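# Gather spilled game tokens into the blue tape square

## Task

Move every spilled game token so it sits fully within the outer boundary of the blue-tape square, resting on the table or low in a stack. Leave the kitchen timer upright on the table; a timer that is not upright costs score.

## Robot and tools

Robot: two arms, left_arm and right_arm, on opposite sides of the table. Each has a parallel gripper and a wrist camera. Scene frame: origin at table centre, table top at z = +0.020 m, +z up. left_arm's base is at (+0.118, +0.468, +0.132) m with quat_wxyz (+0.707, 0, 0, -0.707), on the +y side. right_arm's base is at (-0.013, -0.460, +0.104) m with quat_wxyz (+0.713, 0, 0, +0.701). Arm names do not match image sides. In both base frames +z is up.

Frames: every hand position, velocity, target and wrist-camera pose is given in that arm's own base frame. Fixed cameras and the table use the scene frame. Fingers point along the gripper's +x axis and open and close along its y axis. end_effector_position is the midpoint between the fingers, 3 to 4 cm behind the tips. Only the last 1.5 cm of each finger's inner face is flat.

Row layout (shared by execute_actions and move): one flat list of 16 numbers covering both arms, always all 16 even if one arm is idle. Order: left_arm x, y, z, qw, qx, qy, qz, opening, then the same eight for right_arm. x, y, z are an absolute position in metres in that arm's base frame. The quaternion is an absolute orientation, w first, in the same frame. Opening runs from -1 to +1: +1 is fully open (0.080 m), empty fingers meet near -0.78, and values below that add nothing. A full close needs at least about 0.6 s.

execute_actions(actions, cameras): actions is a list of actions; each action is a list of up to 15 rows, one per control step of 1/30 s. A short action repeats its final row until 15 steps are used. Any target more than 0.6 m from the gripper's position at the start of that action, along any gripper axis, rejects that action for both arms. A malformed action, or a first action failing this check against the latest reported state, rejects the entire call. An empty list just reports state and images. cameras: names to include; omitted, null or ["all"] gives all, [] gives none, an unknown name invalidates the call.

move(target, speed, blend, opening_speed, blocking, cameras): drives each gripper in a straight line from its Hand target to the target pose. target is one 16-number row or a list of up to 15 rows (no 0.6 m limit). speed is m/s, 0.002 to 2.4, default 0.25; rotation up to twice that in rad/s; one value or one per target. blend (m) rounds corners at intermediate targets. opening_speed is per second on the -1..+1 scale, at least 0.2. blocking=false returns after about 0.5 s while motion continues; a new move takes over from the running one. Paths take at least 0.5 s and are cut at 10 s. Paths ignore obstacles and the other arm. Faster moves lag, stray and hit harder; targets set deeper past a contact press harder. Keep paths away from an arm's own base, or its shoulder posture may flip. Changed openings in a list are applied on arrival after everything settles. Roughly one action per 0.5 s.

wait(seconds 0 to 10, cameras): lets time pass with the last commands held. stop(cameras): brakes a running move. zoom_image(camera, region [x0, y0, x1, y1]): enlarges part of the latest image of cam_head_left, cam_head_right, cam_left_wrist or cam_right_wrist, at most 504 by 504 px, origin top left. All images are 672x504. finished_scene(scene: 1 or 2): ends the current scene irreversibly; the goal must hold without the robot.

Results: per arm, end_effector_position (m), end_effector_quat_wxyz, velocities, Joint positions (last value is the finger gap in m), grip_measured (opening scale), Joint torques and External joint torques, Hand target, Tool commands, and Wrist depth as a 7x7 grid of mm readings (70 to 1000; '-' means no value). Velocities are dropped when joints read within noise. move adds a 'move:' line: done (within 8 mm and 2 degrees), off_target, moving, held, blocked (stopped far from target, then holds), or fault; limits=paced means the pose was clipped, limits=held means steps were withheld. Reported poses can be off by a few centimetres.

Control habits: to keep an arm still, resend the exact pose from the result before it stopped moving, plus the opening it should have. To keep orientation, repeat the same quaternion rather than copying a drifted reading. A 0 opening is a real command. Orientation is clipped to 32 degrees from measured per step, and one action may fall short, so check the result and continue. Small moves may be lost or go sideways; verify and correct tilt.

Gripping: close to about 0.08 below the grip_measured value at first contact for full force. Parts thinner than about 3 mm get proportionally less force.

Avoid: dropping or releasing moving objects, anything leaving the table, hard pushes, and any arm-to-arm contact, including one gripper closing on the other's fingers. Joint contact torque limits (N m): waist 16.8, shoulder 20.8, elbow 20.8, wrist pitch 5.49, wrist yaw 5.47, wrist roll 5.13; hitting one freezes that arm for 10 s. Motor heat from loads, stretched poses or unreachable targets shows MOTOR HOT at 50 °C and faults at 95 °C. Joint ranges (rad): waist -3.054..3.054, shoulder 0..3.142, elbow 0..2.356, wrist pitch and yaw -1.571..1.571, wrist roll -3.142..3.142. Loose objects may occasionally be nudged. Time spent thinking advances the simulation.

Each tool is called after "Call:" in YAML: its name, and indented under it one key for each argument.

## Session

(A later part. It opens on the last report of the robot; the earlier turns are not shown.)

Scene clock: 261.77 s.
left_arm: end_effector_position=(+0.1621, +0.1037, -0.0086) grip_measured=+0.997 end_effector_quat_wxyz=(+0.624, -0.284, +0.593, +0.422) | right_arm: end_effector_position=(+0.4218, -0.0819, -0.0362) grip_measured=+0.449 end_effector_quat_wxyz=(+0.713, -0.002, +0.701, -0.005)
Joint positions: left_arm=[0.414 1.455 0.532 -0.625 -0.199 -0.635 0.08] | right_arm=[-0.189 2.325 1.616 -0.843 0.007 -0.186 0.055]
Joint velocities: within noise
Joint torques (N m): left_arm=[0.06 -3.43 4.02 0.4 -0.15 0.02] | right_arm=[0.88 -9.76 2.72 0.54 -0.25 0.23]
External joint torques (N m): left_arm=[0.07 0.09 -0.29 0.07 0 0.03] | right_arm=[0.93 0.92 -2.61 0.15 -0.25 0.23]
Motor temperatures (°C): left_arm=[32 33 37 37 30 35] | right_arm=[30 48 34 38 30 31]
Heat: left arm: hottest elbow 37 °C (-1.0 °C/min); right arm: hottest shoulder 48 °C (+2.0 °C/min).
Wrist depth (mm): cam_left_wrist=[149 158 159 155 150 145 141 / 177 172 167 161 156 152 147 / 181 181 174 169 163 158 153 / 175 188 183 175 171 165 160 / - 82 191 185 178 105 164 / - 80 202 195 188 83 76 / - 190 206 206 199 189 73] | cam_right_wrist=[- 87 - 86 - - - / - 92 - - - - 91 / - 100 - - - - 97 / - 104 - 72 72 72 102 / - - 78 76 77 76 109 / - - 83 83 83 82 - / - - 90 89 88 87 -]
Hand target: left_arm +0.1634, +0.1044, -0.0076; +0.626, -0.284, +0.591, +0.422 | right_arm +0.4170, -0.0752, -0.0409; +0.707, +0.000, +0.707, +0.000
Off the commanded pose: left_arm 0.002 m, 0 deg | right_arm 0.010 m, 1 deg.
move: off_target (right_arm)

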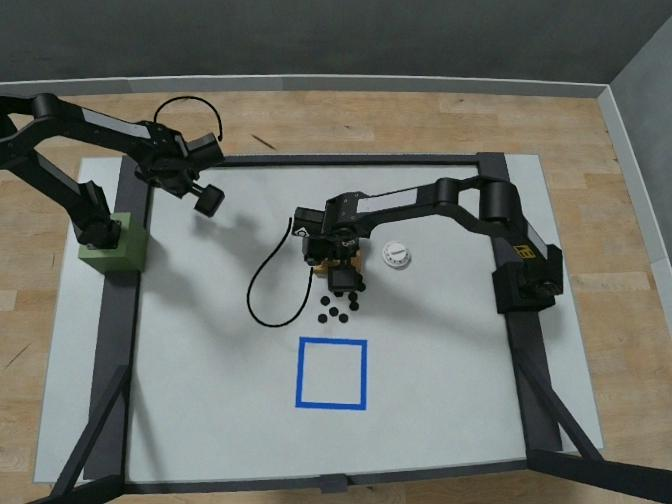

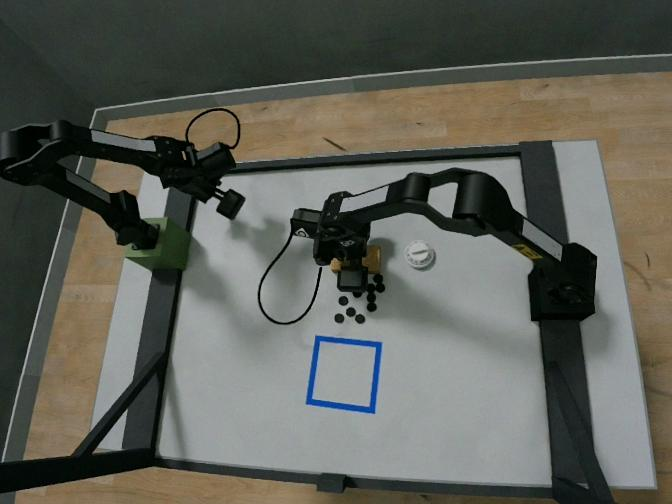

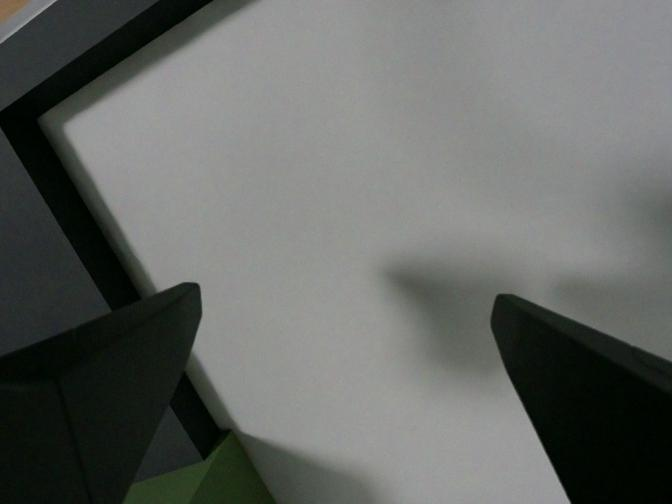

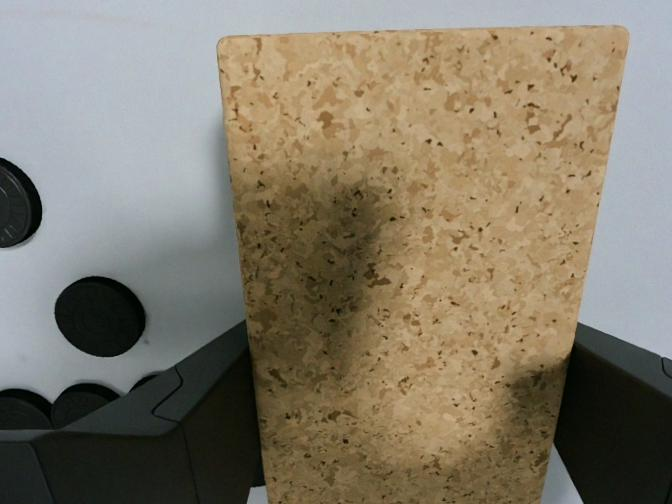

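Call:
move:
  target:
    - [0.1633, 0.1044, -0.0076, 0.626, -0.284, 0.591, 0.422, 1, 0.417, -0.086, -0.041, 0.7071, 0, 0.7071, 0, 0.36]
    - [0.1633, 0.1044, -0.0076, 0.626, -0.284, 0.591, 0.422, 1, 0.409, -0.086, -0.041, 0.7071, 0, 0.7071, 0, 0.36]
    - [0.1633, 0.1044, -0.0076, 0.626, -0.284, 0.591, 0.422, 1, 0.409, -0.025, -0.041, 0.7071, 0, 0.7071, 0, 0.36]
  speed: 0.05
  cameras: ["cam_head_right","cam_head_left"]

Call:
zoom_image:
  camera: "cam_head_right"
  region: [280, 230, 440, 420]

Call:
zoom_image:
  camera: "cam_head_left"
  region: [270, 230, 430, 420]

Scene clock: 278.93 s.
left_arm: end_effector_position=(+0.1621, +0.1037, -0.0086) grip_measured=+0.997 end_effector_quat_wxyz=(+0.624, -0.284, +0.593, +0.422) | right_arm: end_effector_position=(+0.4142, -0.0314, -0.0367) grip_measured=+0.449 end_effector_quat_wxyz=(+0.713, -0.002, +0.701, -0.004)
Joint positions: left_arm=[0.414 1.455 0.532 -0.625 -0.199 -0.635 0.08] | right_arm=[-0.073 2.278 1.529 -0.806 0.007 -0.069 0.055]
Joint velocities: within noise
Joint torques (N m): left_arm=[0.05 -3.4 4.03 0.42 -0.16 0.01] | right_arm=[0.95 -9.45 2.7 0.57 -0.25 0.23]
External joint torques (N m): left_arm=[0.07 0.12 -0.32 0.08 -0.01 0.02] | right_arm=[0.93 0.79 -2.48 0.2 -0.25 0.23]
Motor temperatures (°C): left_arm=[32 33 37 37 30 35] | right_arm=[30 50 34 38 30 31]
Heat: left arm: hottest elbow 37 °C (+0.0 °C/min); right arm: hottest shoulder 50 °C (+3.0 °C/min). Fold the right arm in close to its base, or ease its load, before you think long.
Wrist depth (mm): cam_left_wrist=[149 159 159 155 150 145 141 / 176 172 167 161 156 152 147 / 181 180 174 169 163 158 153 / 175 189 183 176 171 164 160 / - 82 191 185 179 105 165 / - 80 202 195 188 83 76 / - 189 205 206 199 189 73] | cam_right_wrist=[- 87 - - - - - / - 91 - - - - 91 / - 99 - - - - 97 / - 102 - 72 72 72 102 / - 112 78 76 77 76 109 / - - 83 83 83 82 - / - - 90 89 88 87 -]
Hand target: left_arm +0.1634, +0.1044, -0.0076; +0.626, -0.284, +0.591, +0.422 | right_arm +0.4089, -0.0252, -0.0409; +0.707, +0.000, +0.707, +0.000
Off the commanded pose: left_arm 0.002 m, 0 deg | right_arm 0.009 m, 1 deg.
MOTOR HOT: joint 2 (shoulder) of the right arm reports 50 °C; the controller stops that arm at 95 °C. To cool a motor, set the load down, stop pushing, or move to a pose that needs little force.
move: off_target (right_arm)
Images, in order (width x height): cam_head_left 672x504, cam_head_right 672x504.

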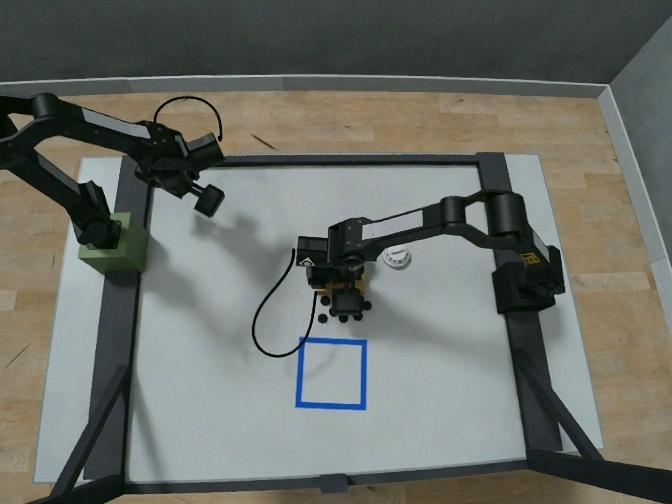

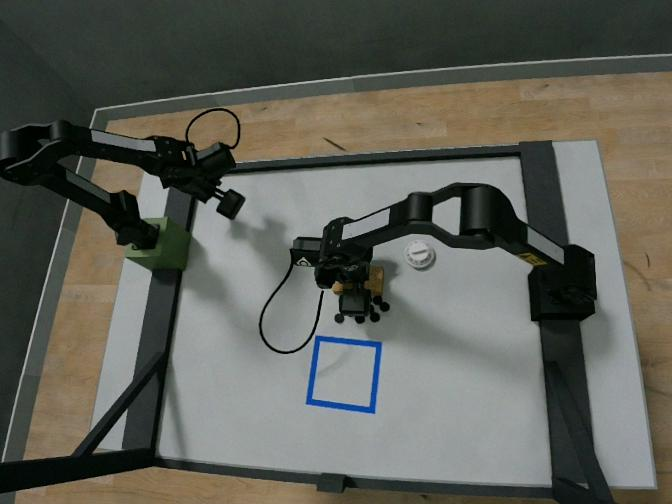

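Scaled by 2.653.

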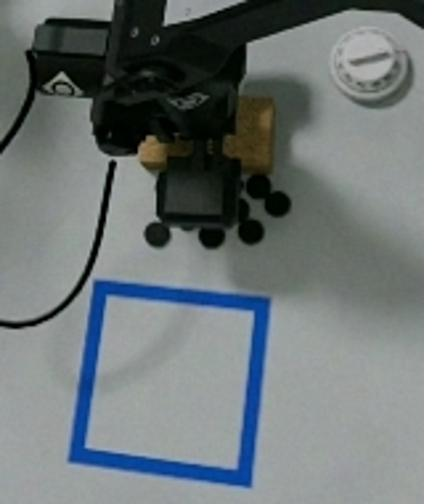

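Scaled by 2.653.

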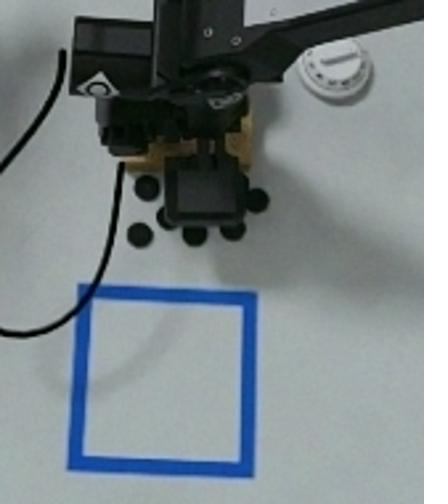

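Call:
move:
  target: [0.1633, 0.1044, -0.0076, 0.626, -0.284, 0.591, 0.422, 1, 0.409, 0.03, -0.041, 0.7071, 0, 0.7071, 0, 0.36]
  speed: 0.05
  cameras: ["cam_head_right","cam_head_left"]

Call:
zoom_image:
  camera: "cam_head_right"
  region: [280, 230, 440, 420]

Call:
zoom_image:
  camera: "cam_head_left"
  region: [270, 230, 430, 420]

Scene clock: 288.53 s.
left_arm: end_effector_position=(+0.1621, +0.1037, -0.0086) grip_measured=+0.997 end_effector_quat_wxyz=(+0.624, -0.284, +0.593, +0.422) | right_arm: end_effector_position=(+0.4137, +0.0243, -0.0367) grip_measured=+0.449 end_effector_quat_wxyz=(+0.713, -0.001, +0.701, -0.004)
Joint positions: left_arm=[0.414 1.455 0.532 -0.625 -0.199 -0.635 0.08] | right_arm=[0.061 2.275 1.524 -0.805 0.007 0.065 0.055]
Joint velocities: within noise
Joint torques (N m): left_arm=[0.07 -3.38 3.98 0.42 -0.16 0.01] | right_arm=[0.98 -9.08 3.36 0.41 -0.27 0.23]
External joint torques (N m): left_arm=[0.08 0.12 -0.38 0.06 0 0.02] | right_arm=[1.03 1.18 -1.82 0.04 -0.28 0.23]
Motor temperatures (°C): left_arm=[32 33 37 37 30 35] | right_arm=[30 52 34 37 30 31]
Heat: left arm: hottest elbow 37 °C (+0.0 °C/min); right arm: hottest shoulder 52 °C (+4.0 °C/min). Fold the right arm in close to its base, or ease its load, before you think long.
Wrist depth (mm): cam_left_wrist=[149 159 159 155 150 145 141 / 176 172 166 161 156 151 147 / 181 180 175 169 163 158 153 / 174 189 183 176 170 164 160 / - 82 192 185 179 105 165 / - 80 203 195 188 83 76 / - 189 205 206 199 190 73] | cam_right_wrist=[- 87 - - - - - / - 89 - - - - 91 / - 97 - - - - 97 / - 101 - 72 72 72 102 / - 111 78 76 77 76 109 / - - 83 83 83 82 - / - - 90 89 88 88 -]
Hand target: left_arm +0.1634, +0.1044, -0.0076; +0.626, -0.284, +0.591, +0.422 | right_arm +0.4089, +0.0300, -0.0410; +0.707, +0.000, +0.707, +0.000
Off the commanded pose: left_arm 0.002 m, 0 deg | right_arm 0.009 m, 1 deg.
MOTOR HOT: still on. Joint 2 (shoulder) of the right arm reports 52 °C.
move: off_target (right_arm)
Images, in order (width x height): cam_head_left 672x504, cam_head_right 672x504.

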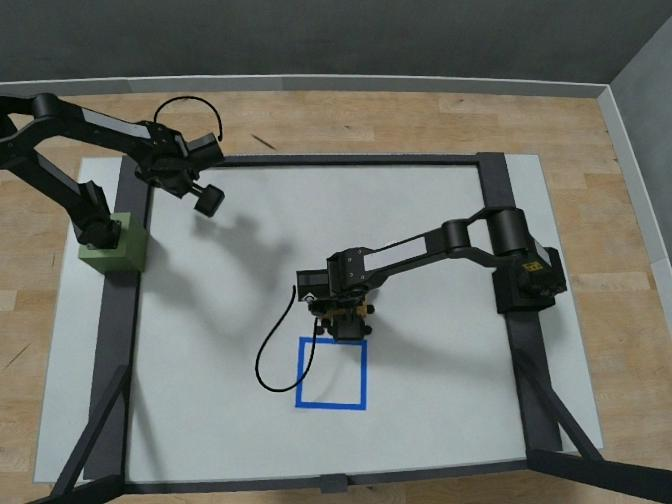

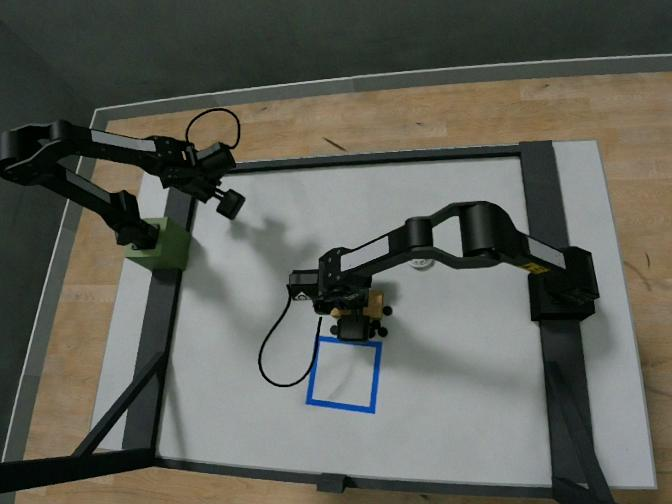

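Scaled by 2.653.

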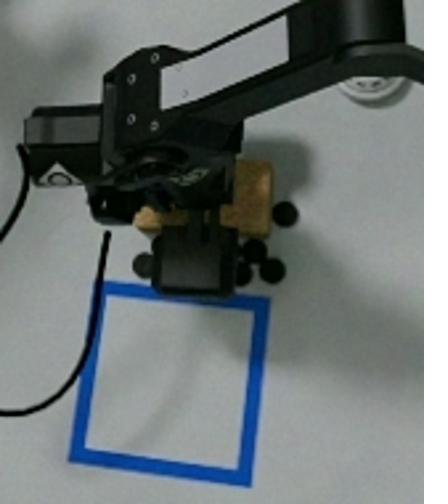

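Scaled by 2.653.

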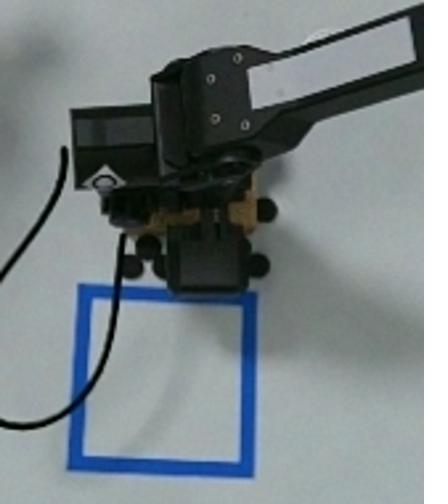

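Call:
move:
  target: [0.1633, 0.1044, -0.0076, 0.626, -0.284, 0.591, 0.422, 1, 0.409, 0.079, -0.041, 0.7071, 0, 0.7071, 0, 0.36]
  speed: 0.05
  cameras: ["cam_head_right","cam_head_left"]

Call:
zoom_image:
  camera: "cam_head_right"
  region: [280, 230, 440, 420]

Call:
zoom_image:
  camera: "cam_head_left"
  region: [270, 230, 430, 420]

Scene clock: 301.83 s.
left_arm: end_effector_position=(+0.1621, +0.1037, -0.0086) grip_measured=+0.997 end_effector_quat_wxyz=(+0.624, -0.284, +0.593, +0.422) | right_arm: end_effector_position=(+0.4093, +0.0780, -0.0347) grip_measured=+0.449 end_effector_quat_wxyz=(+0.712, -0.003, +0.702, +0.002)
Joint positions: left_arm=[0.414 1.455 0.532 -0.625 -0.199 -0.635 0.08] | right_arm=[0.19 2.28 1.543 -0.82 0.004 0.183 0.055]
Joint velocities: within noise
Joint torques (N m): left_arm=[0.06 -3.41 4.03 0.42 -0.16 0.01] | right_arm=[0.12 -7.54 5.28 0.3 -0.13 0.22]
External joint torques (N m): left_arm=[0.08 0.08 -0.27 0.08 -0.01 0.01] | right_arm=[0.1 2.81 0.02 -0.09 -0.14 0.21]
Motor temperatures (°C): left_arm=[32 33 37 37 30 35] | right_arm=[30 54 34 37 30 31]
Heat: left arm: hottest elbow 37 °C (+0.0 °C/min); right arm: hottest shoulder 54 °C (+7.0 °C/min). Fold the right arm in close to its base, or ease its load, before you think long.
Wrist depth (mm): cam_left_wrist=[149 158 159 154 150 145 141 / 176 172 166 161 156 151 148 / 182 181 174 169 163 158 153 / 174 188 183 176 171 165 160 / - 82 191 185 179 105 165 / - 80 202 194 188 83 76 / - 189 206 207 199 189 73] | cam_right_wrist=[- 87 86 - - - - / - 91 - - - - 91 / - 96 - - - - 98 / - 104 - 72 72 72 103 / 113 112 78 76 77 76 110 / - - 83 83 83 82 - / - - 90 89 88 87 -]
Hand target: left_arm +0.1634, +0.1044, -0.0076; +0.626, -0.284, +0.591, +0.422 | right_arm +0.4089, +0.0790, -0.0410; +0.707, +0.000, +0.707, +0.000
Off the commanded pose: left_arm 0.002 m, 0 deg | right_arm 0.006 m, 1 deg.
MOTOR HOT: still on. Joint 2 (shoulder) of the right arm reports 54 °C.
move: done
Images, in order (width x height): cam_head_left 672x504, cam_head_right 672x504.

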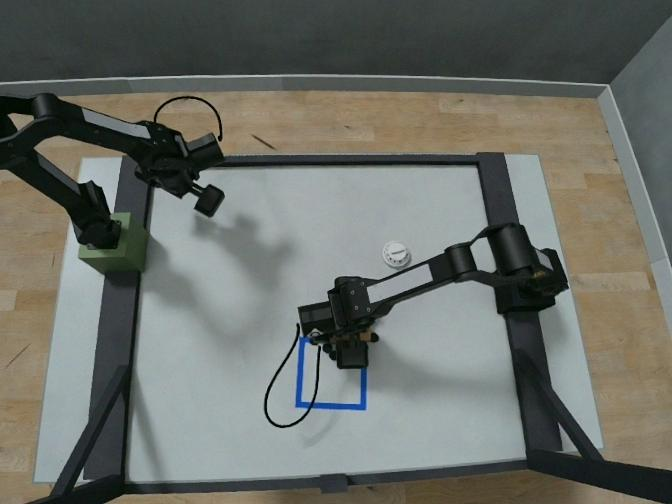

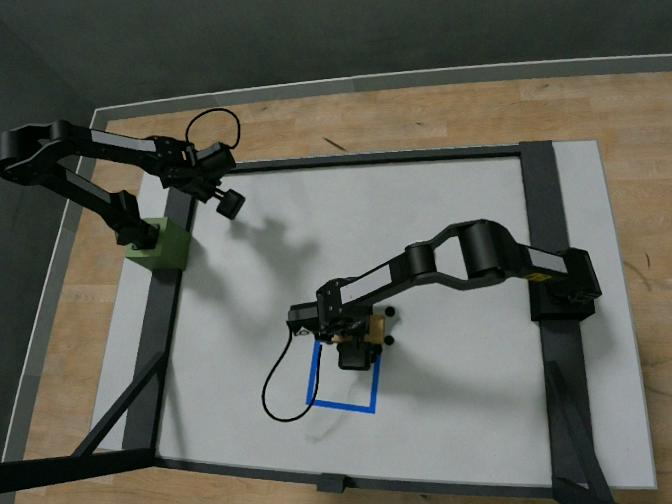

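Scaled by 2.653.

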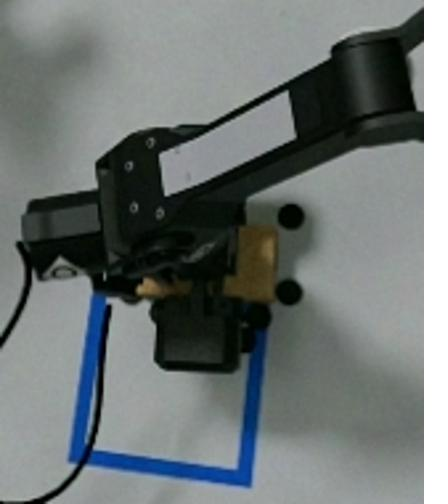

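Scaled by 2.653.

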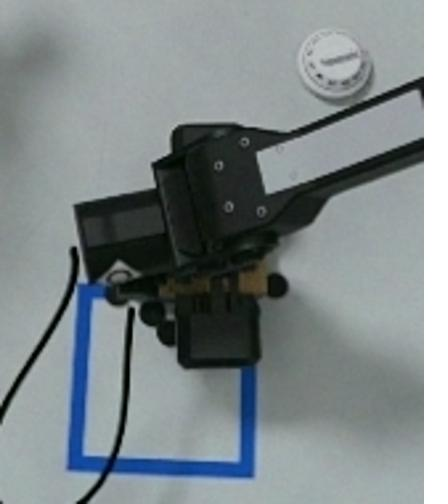

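Call:
move:
  target:
    - [0.1633, 0.1044, -0.0076, 0.626, -0.284, 0.591, 0.422, 1, 0.409, 0.09, -0.041, 0.7071, 0, 0.7071, 0, 0.36]
    - [0.1633, 0.1044, -0.0076, 0.626, -0.284, 0.591, 0.422, 1, 0.409, 0.07, -0.041, 0.7071, 0, 0.7071, 0, 0.36]
    - [0.1633, 0.1044, -0.0076, 0.626, -0.284, 0.591, 0.422, 1, 0.409, 0.05, 0.0, 0.7071, 0, 0.7071, 0, 0.36]
    - [0.1633, 0.1044, -0.0076, 0.626, -0.284, 0.591, 0.422, 1, 0.35, -0.08, 0.0, 0.7071, 0, 0.7071, 0, 0.36]
  speed: [0.06,0.08,0.12,0.25]
  cameras: ["cam_head_right","cam_head_left"]

Call:
zoom_image:
  camera: "cam_head_right"
  region: [280, 230, 440, 420]

Call:
zoom_image:
  camera: "cam_head_left"
  region: [270, 230, 430, 420]

Scene clock: 329.57 s.
left_arm: end_effector_position=(+0.1621, +0.1037, -0.0086) grip_measured=+0.997 end_effector_quat_wxyz=(+0.624, -0.284, +0.593, +0.422) | right_arm: end_effector_position=(+0.3503, -0.0808, -0.0044) grip_measured=+0.449 end_effector_quat_wxyz=(+0.703, +0.003, +0.711, -0.002)
Joint positions: left_arm=[0.414 1.455 0.532 -0.625 -0.199 -0.635 0.08] | right_arm=[-0.226 2.052 1.3 -0.83 0.002 -0.219 0.055]
Joint velocities: within noise
Joint torques (N m): left_arm=[0.03 -3.4 4.04 0.41 -0.16 0.01] | right_arm=[0.16 -9.91 3.47 0.55 -0.09 -0.2]
External joint torques (N m): left_arm=[0.05 0.07 -0.23 0.09 -0.02 0.02] | right_arm=[0.15 -1.12 -1.7 0.21 -0.08 -0.2]
Motor temperatures (°C): left_arm=[32 33 37 37 30 34] | right_arm=[30 52 35 37 30 31]
Heat: left arm: hottest elbow 37 °C (+0.0 °C/min); right arm: hottest shoulder 52 °C (+3.0 °C/min). Fold the right arm in close to its base, or ease its load, before you think long.
Wrist depth (mm): cam_left_wrist=[149 159 159 154 150 145 141 / 176 172 166 161 156 151 147 / 181 180 174 169 163 158 153 / 174 189 183 176 170 165 160 / - 82 192 185 179 105 165 / - 80 202 195 188 83 76 / - 189 205 206 199 190 72] | cam_right_wrist=[- 117 115 - 113 - 112 / - 126 - - - - 121 / 135 132 - - - - 127 / 142 141 - 72 72 72 137 / 151 151 78 76 77 76 143 / - - 83 83 83 82 - / - - 89 89 88 87 -]
Hand target: left_arm +0.1634, +0.1044, -0.0076; +0.626, -0.284, +0.591, +0.422 | right_arm +0.3500, -0.0800, -0.0001; +0.707, +0.000, +0.707, +0.000
Off the commanded pose: left_arm 0.002 m, 0 deg | right_arm 0.004 m, 1 deg.
MOTOR HOT: still on. Joint 2 (shoulder) of the right arm reports 52 °C.
move: done
Images, in order (width x height): cam_head_left 672x504, cam_head_right 672x504.

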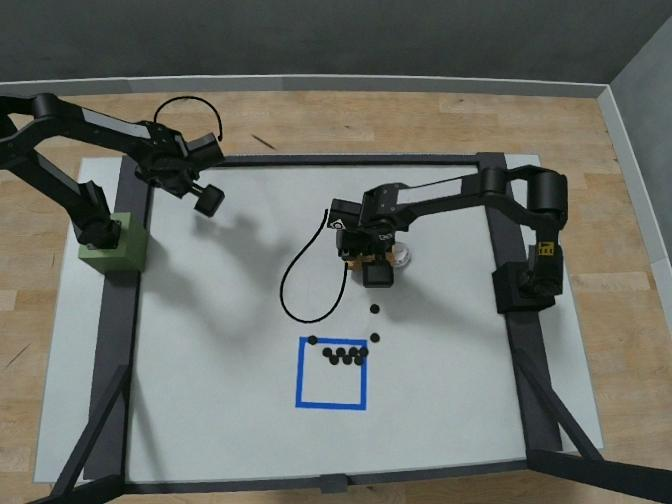

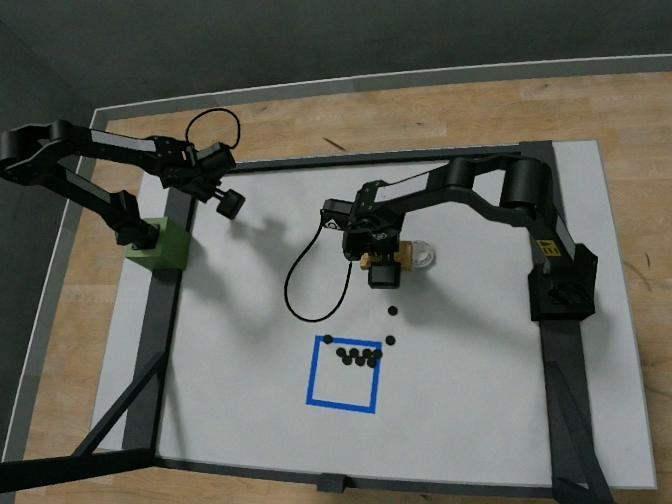

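Scaled by 2.653.

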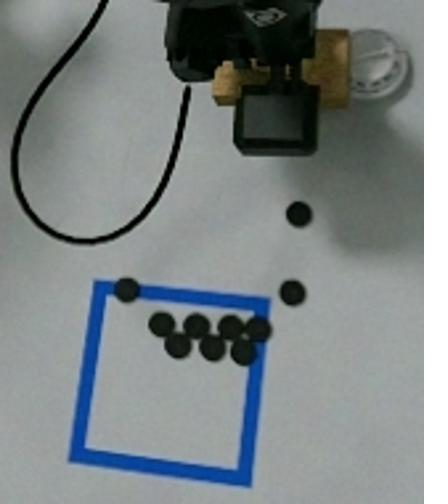

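Scaled by 2.653.

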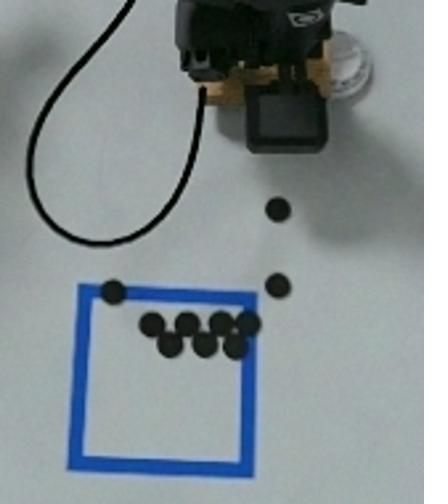

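Call:
move:
  target:
    - [0.1633, 0.1044, -0.0076, 0.626, -0.284, 0.591, 0.422, 1, 0.318, -0.023, 0.01, 0.7071, 0, 0.7071, 0, 0.36]
    - [0.1633, 0.1044, -0.0076, 0.626, -0.284, 0.591, 0.422, 1, 0.318, -0.024, -0.041, 0.7071, 0, 0.7071, 0, 0.36]
    - [0.1633, 0.1044, -0.0076, 0.626, -0.284, 0.591, 0.422, 1, 0.316, 0.04, -0.041, 0.7071, 0, 0.7071, 0, 0.36]
  speed: [0.15,0.1,0.05]
  cameras: ["cam_head_right","cam_head_left"]

Call:
zoom_image:
  camera: "cam_head_right"
  region: [280, 230, 440, 420]

Scene clock: 357.80 s.
left_arm: end_effector_position=(+0.1621, +0.1037, -0.0086) grip_measured=+0.997 end_effector_quat_wxyz=(+0.624, -0.284, +0.593, +0.422) | right_arm: end_effector_position=(+0.3185, +0.0396, -0.0363) grip_measured=+0.449 end_effector_quat_wxyz=(+0.713, -0.002, +0.701, +0.002)
Joint positions: left_arm=[0.414 1.455 0.532 -0.625 -0.199 -0.635 0.08] | right_arm=[0.125 1.982 1.036 -0.609 0.002 0.118 0.055]
Joint velocities: within noise
Joint torques (N m): left_arm=[0.03 -3.39 4.04 0.42 -0.16 0.01] | right_arm=[0.12 -5.59 3.72 0.44 -0.06 0.2]
External joint torques (N m): left_arm=[0.06 0.11 -0.28 0.08 -0.01 0.01] | right_arm=[0.14 2.15 -0.89 0.06 -0.06 0.2]
Motor temperatures (°C): left_arm=[32 33 37 36 30 34] | right_arm=[30 58 34 37 30 31]
Heat: left arm: hottest elbow 37 °C (+0.0 °C/min); right arm: hottest shoulder 58 °C (+5.0 °C/min). Fold the right arm in close to its base, or ease its load, before you think long.
Wrist depth (mm): cam_left_wrist=[149 159 158 154 150 145 141 / 177 172 166 161 156 151 147 / 181 181 174 169 163 158 153 / 174 189 183 176 170 165 160 / - 82 191 186 179 105 164 / - 80 203 194 188 83 76 / - 189 206 206 198 189 73] | cam_right_wrist=[- 91 - 89 - - - / - 96 - - - - 93 / - 100 - - - - - / - 110 - 72 72 72 106 / 116 116 78 76 77 76 112 / - - 83 83 83 82 - / - - 89 89 88 87 -]
Hand target: left_arm +0.1634, +0.1044, -0.0076; +0.626, -0.284, +0.591, +0.422 | right_arm +0.3159, +0.0400, -0.0409; +0.707, +0.000, +0.707, +0.000
Off the commanded pose: left_arm 0.002 m, 0 deg | right_arm 0.005 m, 1 deg.
MOTOR HOT: still on. Joint 2 (shoulder) of the right arm reports 58 °C.
move: done
Images, in order (width x height): cam_head_left 672x504, cam_head_right 672x504.

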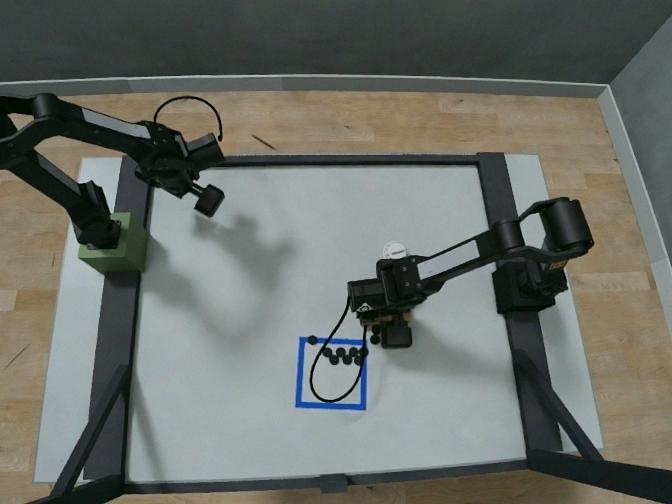

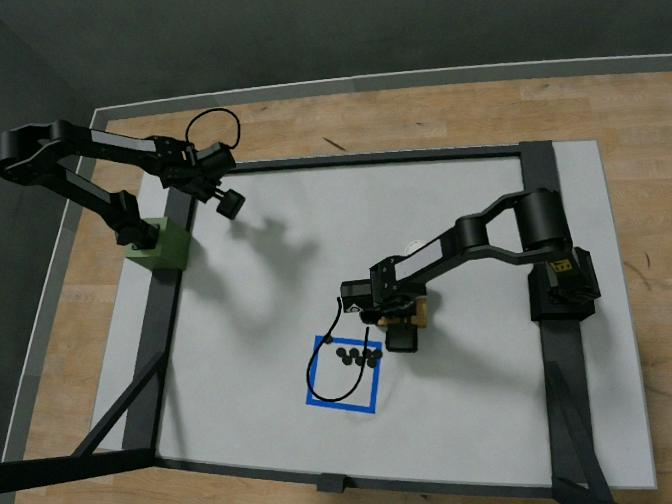

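Scaled by 2.653.

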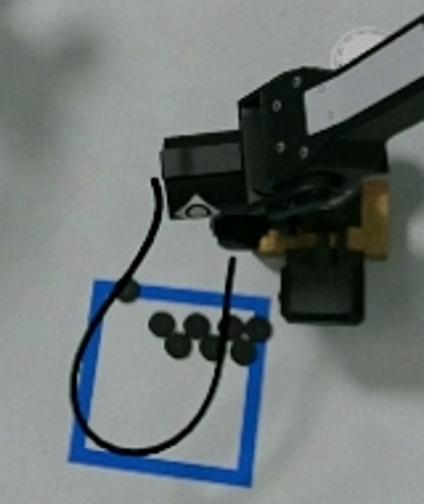

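Call:
move:
  target:
    - [0.1633, 0.1044, -0.0076, 0.626, -0.284, 0.591, 0.422, 1, 0.316, 0.086, -0.041, 0.7071, 0, 0.7071, 0, 0.36]
    - [0.1633, 0.1044, -0.0076, 0.626, -0.284, 0.591, 0.422, 1, 0.318, 0.07, -0.041, 0.7071, 0, 0.7071, 0, 0.36]
    - [0.1633, 0.1044, -0.0076, 0.626, -0.284, 0.591, 0.422, 1, 0.318, 0.04, 0.0, 0.7071, 0, 0.7071, 0, 0.36]
    - [0.1633, 0.1044, -0.0076, 0.626, -0.284, 0.591, 0.422, 1, 0.35, -0.04, 0.04, 0.7071, 0, 0.7071, 0, 0.36]
  speed: [0.06,0.06,0.12,0.25]
  cameras: ["cam_head_right","cam_head_left"]

Call:
zoom_image:
  camera: "cam_head_right"
  region: [280, 230, 440, 420]

Call:
zoom_image:
  camera: "cam_head_left"
  region: [270, 230, 430, 420]

Scene clock: 370.10 s.
left_arm: end_effector_position=(+0.1621, +0.1037, -0.0086) grip_measured=+0.997 end_effector_quat_wxyz=(+0.624, -0.284, +0.593, +0.422) | right_arm: end_effector_position=(+0.3483, -0.0405, +0.0429) grip_measured=+0.449 end_effector_quat_wxyz=(+0.710, +0.002, +0.704, -0.003)
Joint positions: left_arm=[0.414 1.455 0.532 -0.625 -0.199 -0.635 0.08] | right_arm=[-0.115 1.931 1.328 -0.96 0.002 -0.108 0.055]
Joint velocities: within noise
Joint torques (N m): left_arm=[0.08 -3.39 4.03 0.42 -0.16 0.02] | right_arm=[0.17 -6.14 5.58 0.27 -0.07 -0.18]
External joint torques (N m): left_arm=[0.1 0.11 -0.28 0.08 -0.01 0.02] | right_arm=[0.15 2.15 0.06 -0.1 -0.06 -0.18]
Motor temperatures (°C): left_arm=[32 33 37 36 30 34] | right_arm=[30 53 34 37 30 31]
Heat: left arm: hottest elbow 37 °C (+0.0 °C/min); right arm: hottest shoulder 53 °C (+0.0 °C/min). Fold the right arm in close to its base, or ease its load, before you think long.
Wrist depth (mm): cam_left_wrist=[149 159 159 154 150 145 141 / 177 172 167 161 156 151 147 / 181 180 174 169 163 158 153 / 175 189 183 176 170 165 160 / - 82 191 185 179 105 165 / - 80 203 195 188 83 76 / - 189 206 206 199 189 73] | cam_right_wrist=[164 160 158 - 156 155 155 / 171 173 - - - - 166 / 184 182 - - - - 176 / 194 193 - 72 72 72 186 / 209 207 78 76 77 76 197 / - - 83 83 83 82 - / - - 89 89 88 88 -]
Hand target: left_arm +0.1634, +0.1044, -0.0076; +0.626, -0.284, +0.591, +0.422 | right_arm +0.3499, -0.0400, +0.0400; +0.707, +0.000, +0.707, +0.000
Off the commanded pose: left_arm 0.002 m, 0 deg | right_arm 0.003 m, 1 deg.
MOTOR HOT: still on. Joint 2 (shoulder) of the right arm reports 53 °C.
move: done
Images, in order (width x height): cam_head_left 672x504, cam_head_right 672x504.

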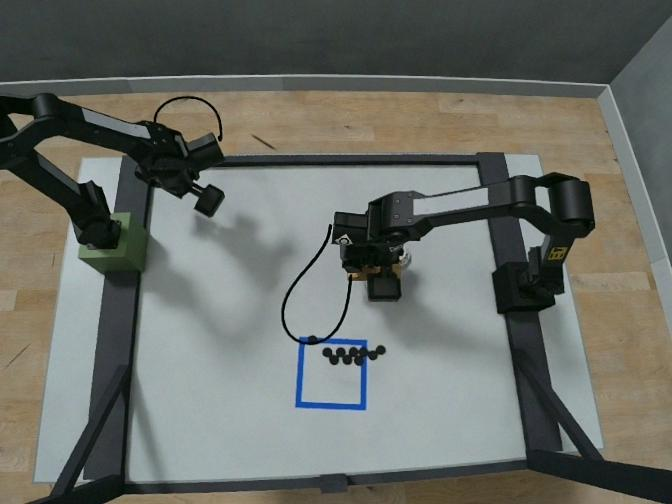

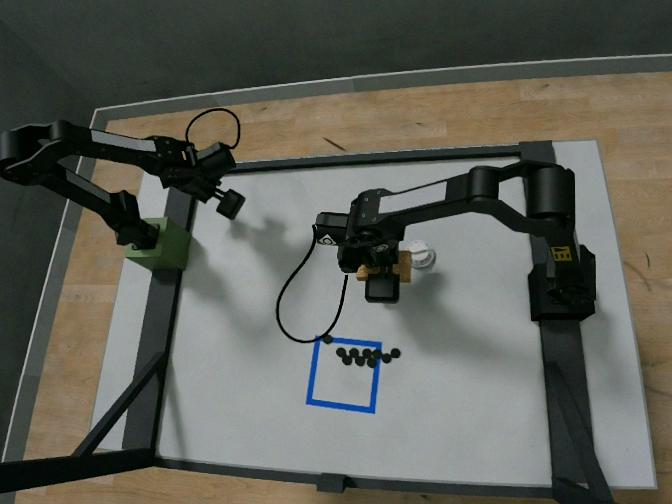

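Scaled by 2.653.

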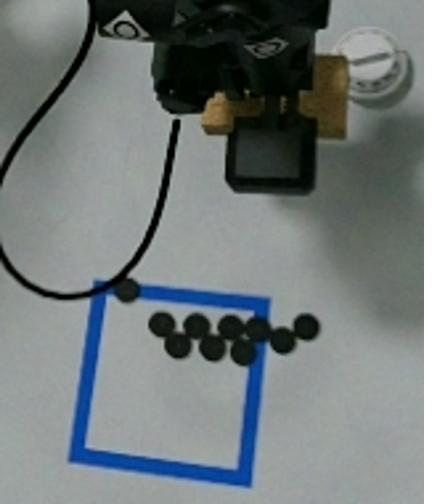

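Scaled by 2.653.

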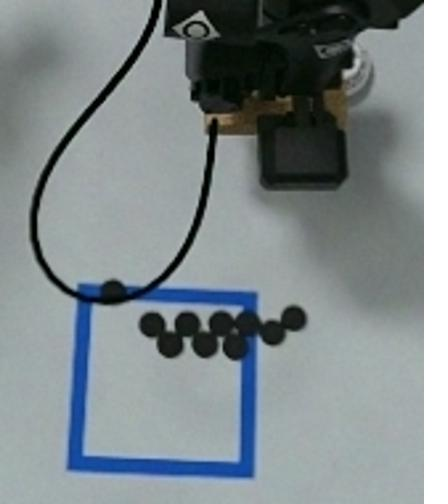

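Call:
move:
  target:
    - [0.1633, 0.1044, -0.0076, 0.626, -0.284, 0.591, 0.422, 1, 0.44, 0.025, 0.02, 0.7071, 0, 0.7071, 0, 0.36]
    - [0.1633, 0.1044, -0.0076, 0.626, -0.284, 0.591, 0.422, 1, 0.438, 0.03, -0.041, 0.7071, 0, 0.7071, 0, 0.36]
    - [0.1633, 0.1044, -0.0076, 0.626, -0.284, 0.591, 0.422, 1, 0.436, 0.091, -0.041, 0.7071, 0, 0.7071, 0, 0.36]
    - [0.1633, 0.1044, -0.0076, 0.626, -0.284, 0.591, 0.422, 1, 0.436, 0.07, -0.041, 0.7071, 0, 0.7071, 0, 0.36]
    - [0.1633, 0.1044, -0.0076, 0.626, -0.284, 0.591, 0.422, 1, 0.42, 0.04, 0.02, 0.7071, 0, 0.7071, 0, 0.36]
  speed: [0.2,0.1,0.06,0.06,0.12]
  cameras: []

Call:
move:
  target:
    - [0.1633, 0.1044, -0.0076, 0.626, -0.284, 0.591, 0.422, 1, 0.27, 0.06, 0.04, 0.6533, 0.2706, 0.6533, -0.2706, 0.36]
    - [0.1633, 0.1044, -0.0076, 0.626, -0.284, 0.591, 0.422, 1, 0.25, 0.13, 0.03, 0.5, 0.5, 0.5, -0.5, 0.36]
  speed: 0.3

Call:
zoom_image:
  camera: "cam_head_right"
  region: [280, 230, 440, 420]

Call:
zoom_image:
  camera: "cam_head_left"
  region: [270, 230, 430, 420]

Scene clock: 393.23 s.
left_arm: end_effector_position=(+0.1621, +0.1037, -0.0086) grip_measured=+0.997 end_effector_quat_wxyz=(+0.624, -0.284, +0.593, +0.422) | right_arm: end_effector_position=(+0.4211, +0.0401, +0.0154) grip_measured=+0.449 end_effector_quat_wxyz=(+0.705, +0.002, +0.710, -0.002)
Joint positions: left_arm=[0.414 1.455 0.532 -0.625 -0.199 -0.635 0.08] | right_arm=[0.095 2.242 1.693 -1.029 0 0.101 0.055]
Joint velocities: within noise
Joint torques (N m): left_arm=[0.07 -3.4 4.04 0.42 -0.16 0.01] | right_arm=[0.05 -11.34 3.99 0.27 -0.01 -0.19]
External joint torques (N m): left_arm=[0.08 0.11 -0.3 0.07 -0.01 0.02] | right_arm=[0.1 -0.92 -1.58 -0.06 -0.02 -0.19]
Motor temperatures (°C): left_arm=[31 33 37 36 30 34] | right_arm=[30 49 36 37 29 31]
Heat: left arm: hottest elbow 37 °C (+0.0 °C/min); right arm: hottest shoulder 49 °C (-5.1 °C/min). Fold the right arm in close to its base, or ease its load, before you think long.
Wrist depth (mm): cam_left_wrist=[149 159 159 154 150 145 141 / 176 172 166 161 156 151 147 / 181 181 174 169 163 158 153 / 175 189 183 175 170 164 159 / - 82 191 185 178 105 165 / - 80 203 195 188 83 76 / - 189 206 206 199 189 73] | cam_right_wrist=[130 131 130 128 - 127 128 / 142 140 - - - - 136 / 149 150 - - - - 145 / 158 156 - 72 72 72 155 / 173 167 78 76 77 76 165 / - - 83 83 83 82 - / - - 90 89 88 87 -]
Hand target: left_arm +0.1634, +0.1044, -0.0076; +0.626, -0.284, +0.591, +0.422 | right_arm +0.4200, +0.0400, +0.0198; +0.707, +0.000, +0.707, +0.000
Off the commanded pose: left_arm 0.002 m, 0 deg | right_arm 0.005 m, 1 deg.
MOTOR HOT: still on. Joint 2 (shoulder) of the right arm reports 49 °C.
move: done
No camera images: "cameras" was empty.

Scene clock: 396.53 s.
left_arm: end_effector_position=(+0.1621, +0.1037, -0.0086) grip_measured=+0.997 end_effector_quat_wxyz=(+0.624, -0.284, +0.593, +0.422) | right_arm: end_effector_position=(+0.2508, +0.1296, +0.0336) grip_measured=+0.449 end_effector_quat_wxyz=(+0.502, +0.503, +0.500, -0.495)
Joint positions: left_arm=[0.414 1.455 0.532 -0.625 -0.199 -0.635 0.08] | right_arm=[0.477 1.702 0.995 -0.852 0 2.044 0.055]
Joint velocities: within noise
Joint torques (N m): left_arm=[0.06 -3.4 4.04 0.41 -0.16 0] | right_arm=[0.25 -4.33 4.43 0.51 0.03 0.19]
External joint torques (N m): left_arm=[0.06 0.11 -0.35 0.05 0 0.01] | right_arm=[0.19 1.9 -0.82 0.2 -0.01 0.19]
Motor temperatures (°C): left_arm=[31 33 37 36 30 34] | right_arm=[30 50 36 37 29 31]
Heat: left arm: hottest elbow 37 °C (+0.0 °C/min); right arm: hottest shoulder 50 °C (-5.0 °C/min). Fold the right arm in close to its base, or ease its load, before you think long.
Wrist depth (mm): cam_left_wrist=[149 158 159 155 150 145 141 / 176 172 166 161 156 151 148 / 181 180 175 169 163 158 153 / 175 189 183 176 171 165 160 / - 82 191 185 179 105 165 / - 80 203 195 187 83 76 / - 190 206 206 199 189 73] | cam_right_wrist=[- 152 152 151 152 151 150 / 163 163 - - - - 161 / 176 173 - - - - 170 / 180 182 - 72 72 72 181 / 197 197 78 76 77 76 191 / - - 83 83 83 82 - / - - 89 89 88 87 -]
Hand target: left_arm +0.1634, +0.1044, -0.0076; +0.626, -0.284, +0.591, +0.422 | right_arm +0.2500, +0.1300, +0.0301; +0.500, +0.500, +0.500, -0.500
Off the commanded pose: left_arm 0.002 m, 0 deg | right_arm 0.004 m, 1 deg.
MOTOR HOT: still on. Joint 2 (shoulder) of the right arm reports 50 °C.
move: done

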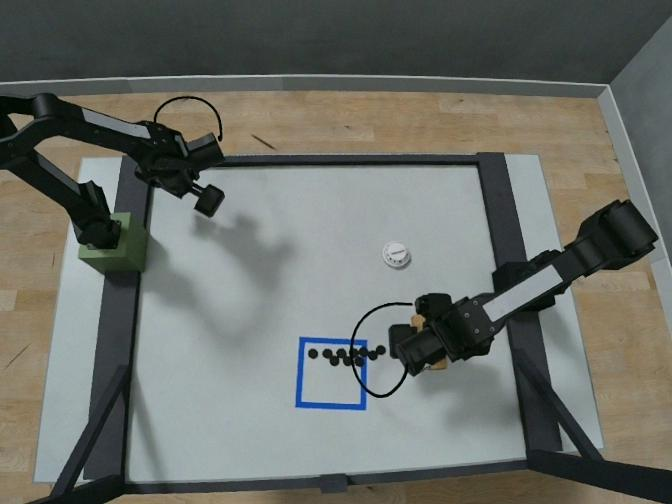

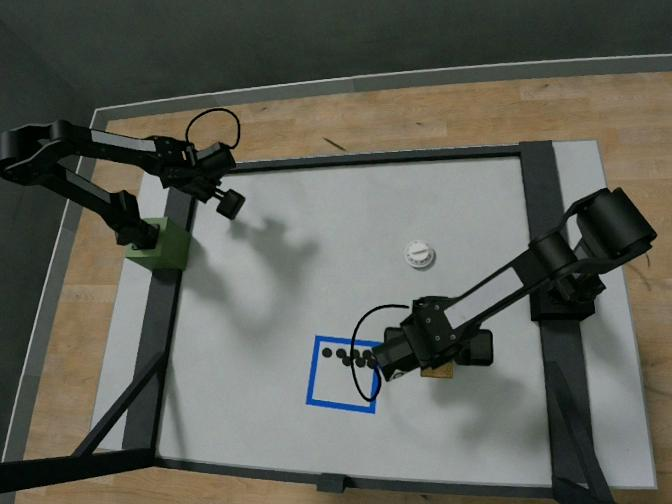

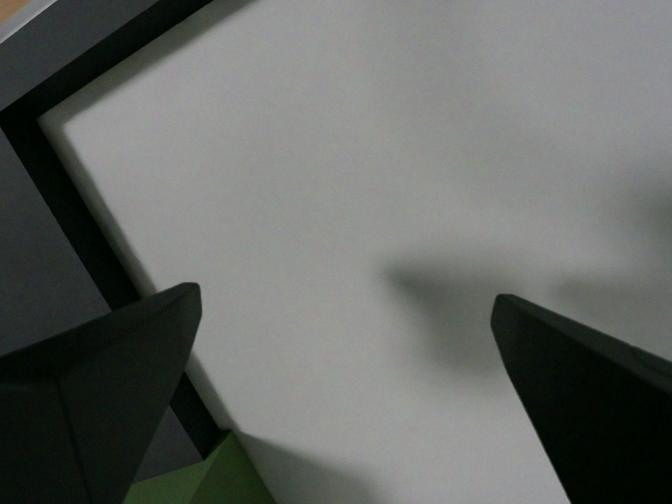

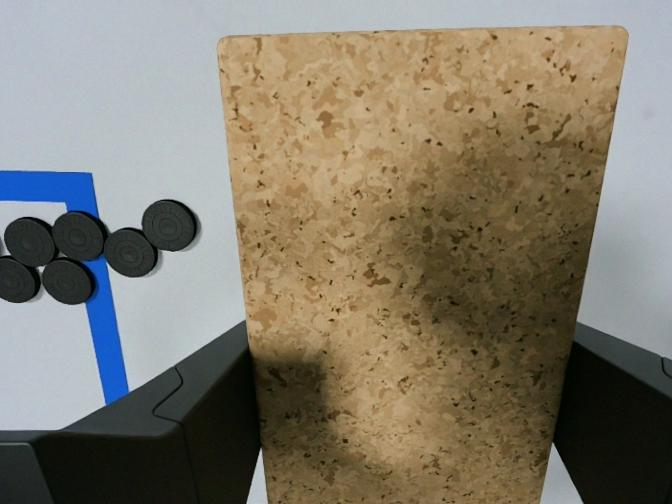

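Scaled by 2.653.

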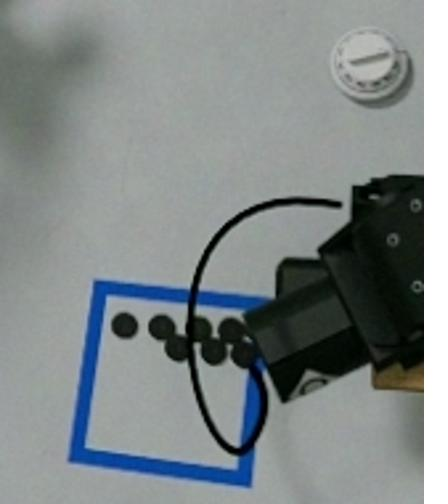

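Scaled by 2.653.

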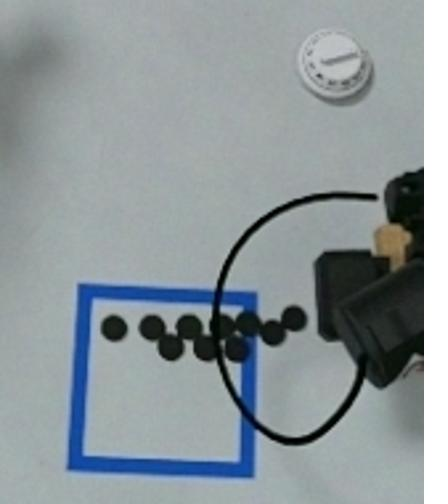

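Call:
move:
  target:
    - [0.1633, 0.1044, -0.0076, 0.626, -0.284, 0.591, 0.422, 1, 0.248, 0.135, -0.041, 0.5, 0.5, 0.5, -0.5, 0.36]
    - [0.1633, 0.1044, -0.0076, 0.626, -0.284, 0.591, 0.422, 1, 0.328, 0.135, -0.041, 0.5, 0.5, 0.5, -0.5, 0.36]
  speed: [0.1,0.05]

Call:
zoom_image:
  camera: "cam_head_left"
  region: [270, 230, 430, 420]

Scene clock: 407.73 s.
left_arm: end_effector_position=(+0.1621, +0.1037, -0.0086) grip_measured=+0.997 end_effector_quat_wxyz=(+0.624, -0.284, +0.593, +0.422) | right_arm: end_effector_position=(+0.3274, +0.1356, -0.0367) grip_measured=+0.449 end_effector_quat_wxyz=(+0.501, +0.505, +0.497, -0.497)
Joint positions: left_arm=[0.414 1.455 0.532 -0.625 -0.199 -0.635 0.08] | right_arm=[0.393 2.087 1.202 -0.674 0 1.968 0.055]
Joint velocities: within noise
Joint torques (N m): left_arm=[0.04 -3.41 4.04 0.42 -0.16 0.01] | right_arm=[-0.17 -6.16 4.79 0.22 0.03 -0.21]
External joint torques (N m): left_arm=[0.04 0.06 -0.22 0.1 0 0.02] | right_arm=[-0.18 2.39 0.07 -0.08 -0.02 -0.2]
Motor temperatures (°C): left_arm=[31 33 37 36 30 34] | right_arm=[30 48 35 37 29 31]
Heat: left arm: hottest elbow 37 °C (+0.0 °C/min); right arm: hottest shoulder 48 °C (-10.0 °C/min). Fold the right arm in close to its base, or ease its load, before you think long.
Wrist depth (mm): cam_left_wrist=[149 158 159 154 150 145 141 / 177 172 166 161 156 151 147 / 181 180 175 169 163 158 153 / 175 189 183 176 170 165 160 / - 82 191 185 178 105 164 / - 80 203 195 187 83 76 / - 189 206 206 199 190 73] | cam_right_wrist=[- 88 - 87 - - - / - 93 - - - - 92 / - 101 - - - - - / - 104 - 72 72 72 106 / - 108 78 76 77 76 111 / - - 83 83 83 82 - / - - 89 89 88 87 -]
Hand target: left_arm +0.1634, +0.1044, -0.0076; +0.626, -0.284, +0.591, +0.422 | right_arm +0.3279, +0.1350, -0.0410; +0.500, +0.500, +0.500, -0.500
Off the commanded pose: left_arm 0.002 m, 0 deg | right_arm 0.004 m, 1 deg.
MOTOR HOT: still on. Joint 2 (shoulder) of the right arm reports 48 °C.
move: done

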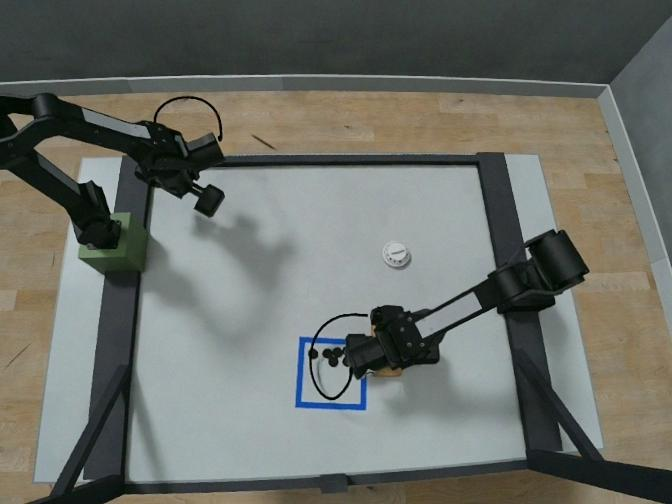

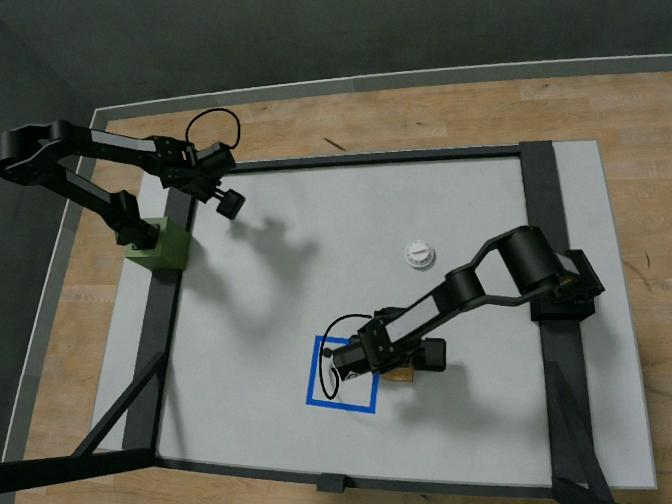

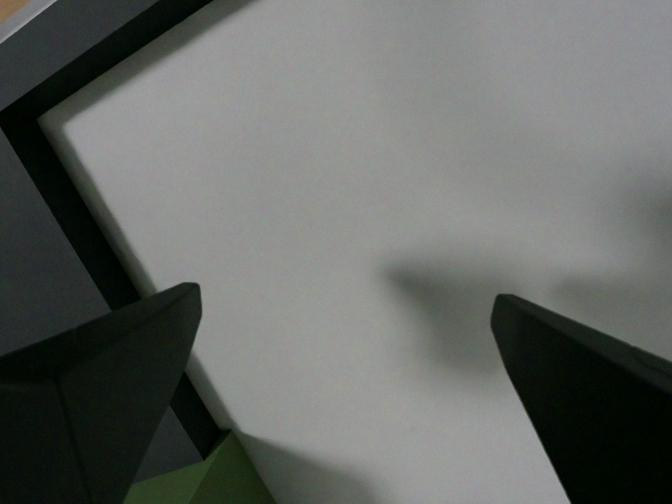

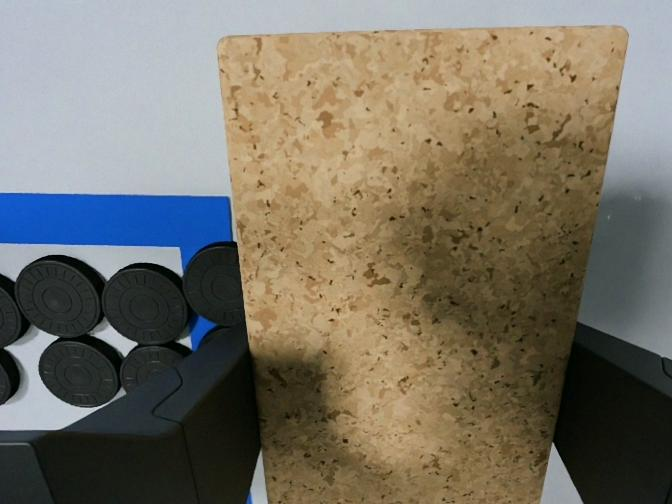

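Scaled by 2.653.

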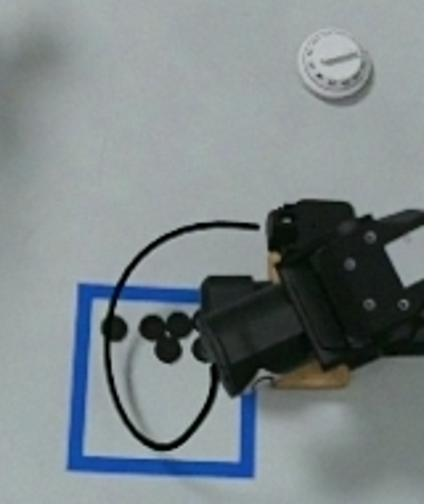

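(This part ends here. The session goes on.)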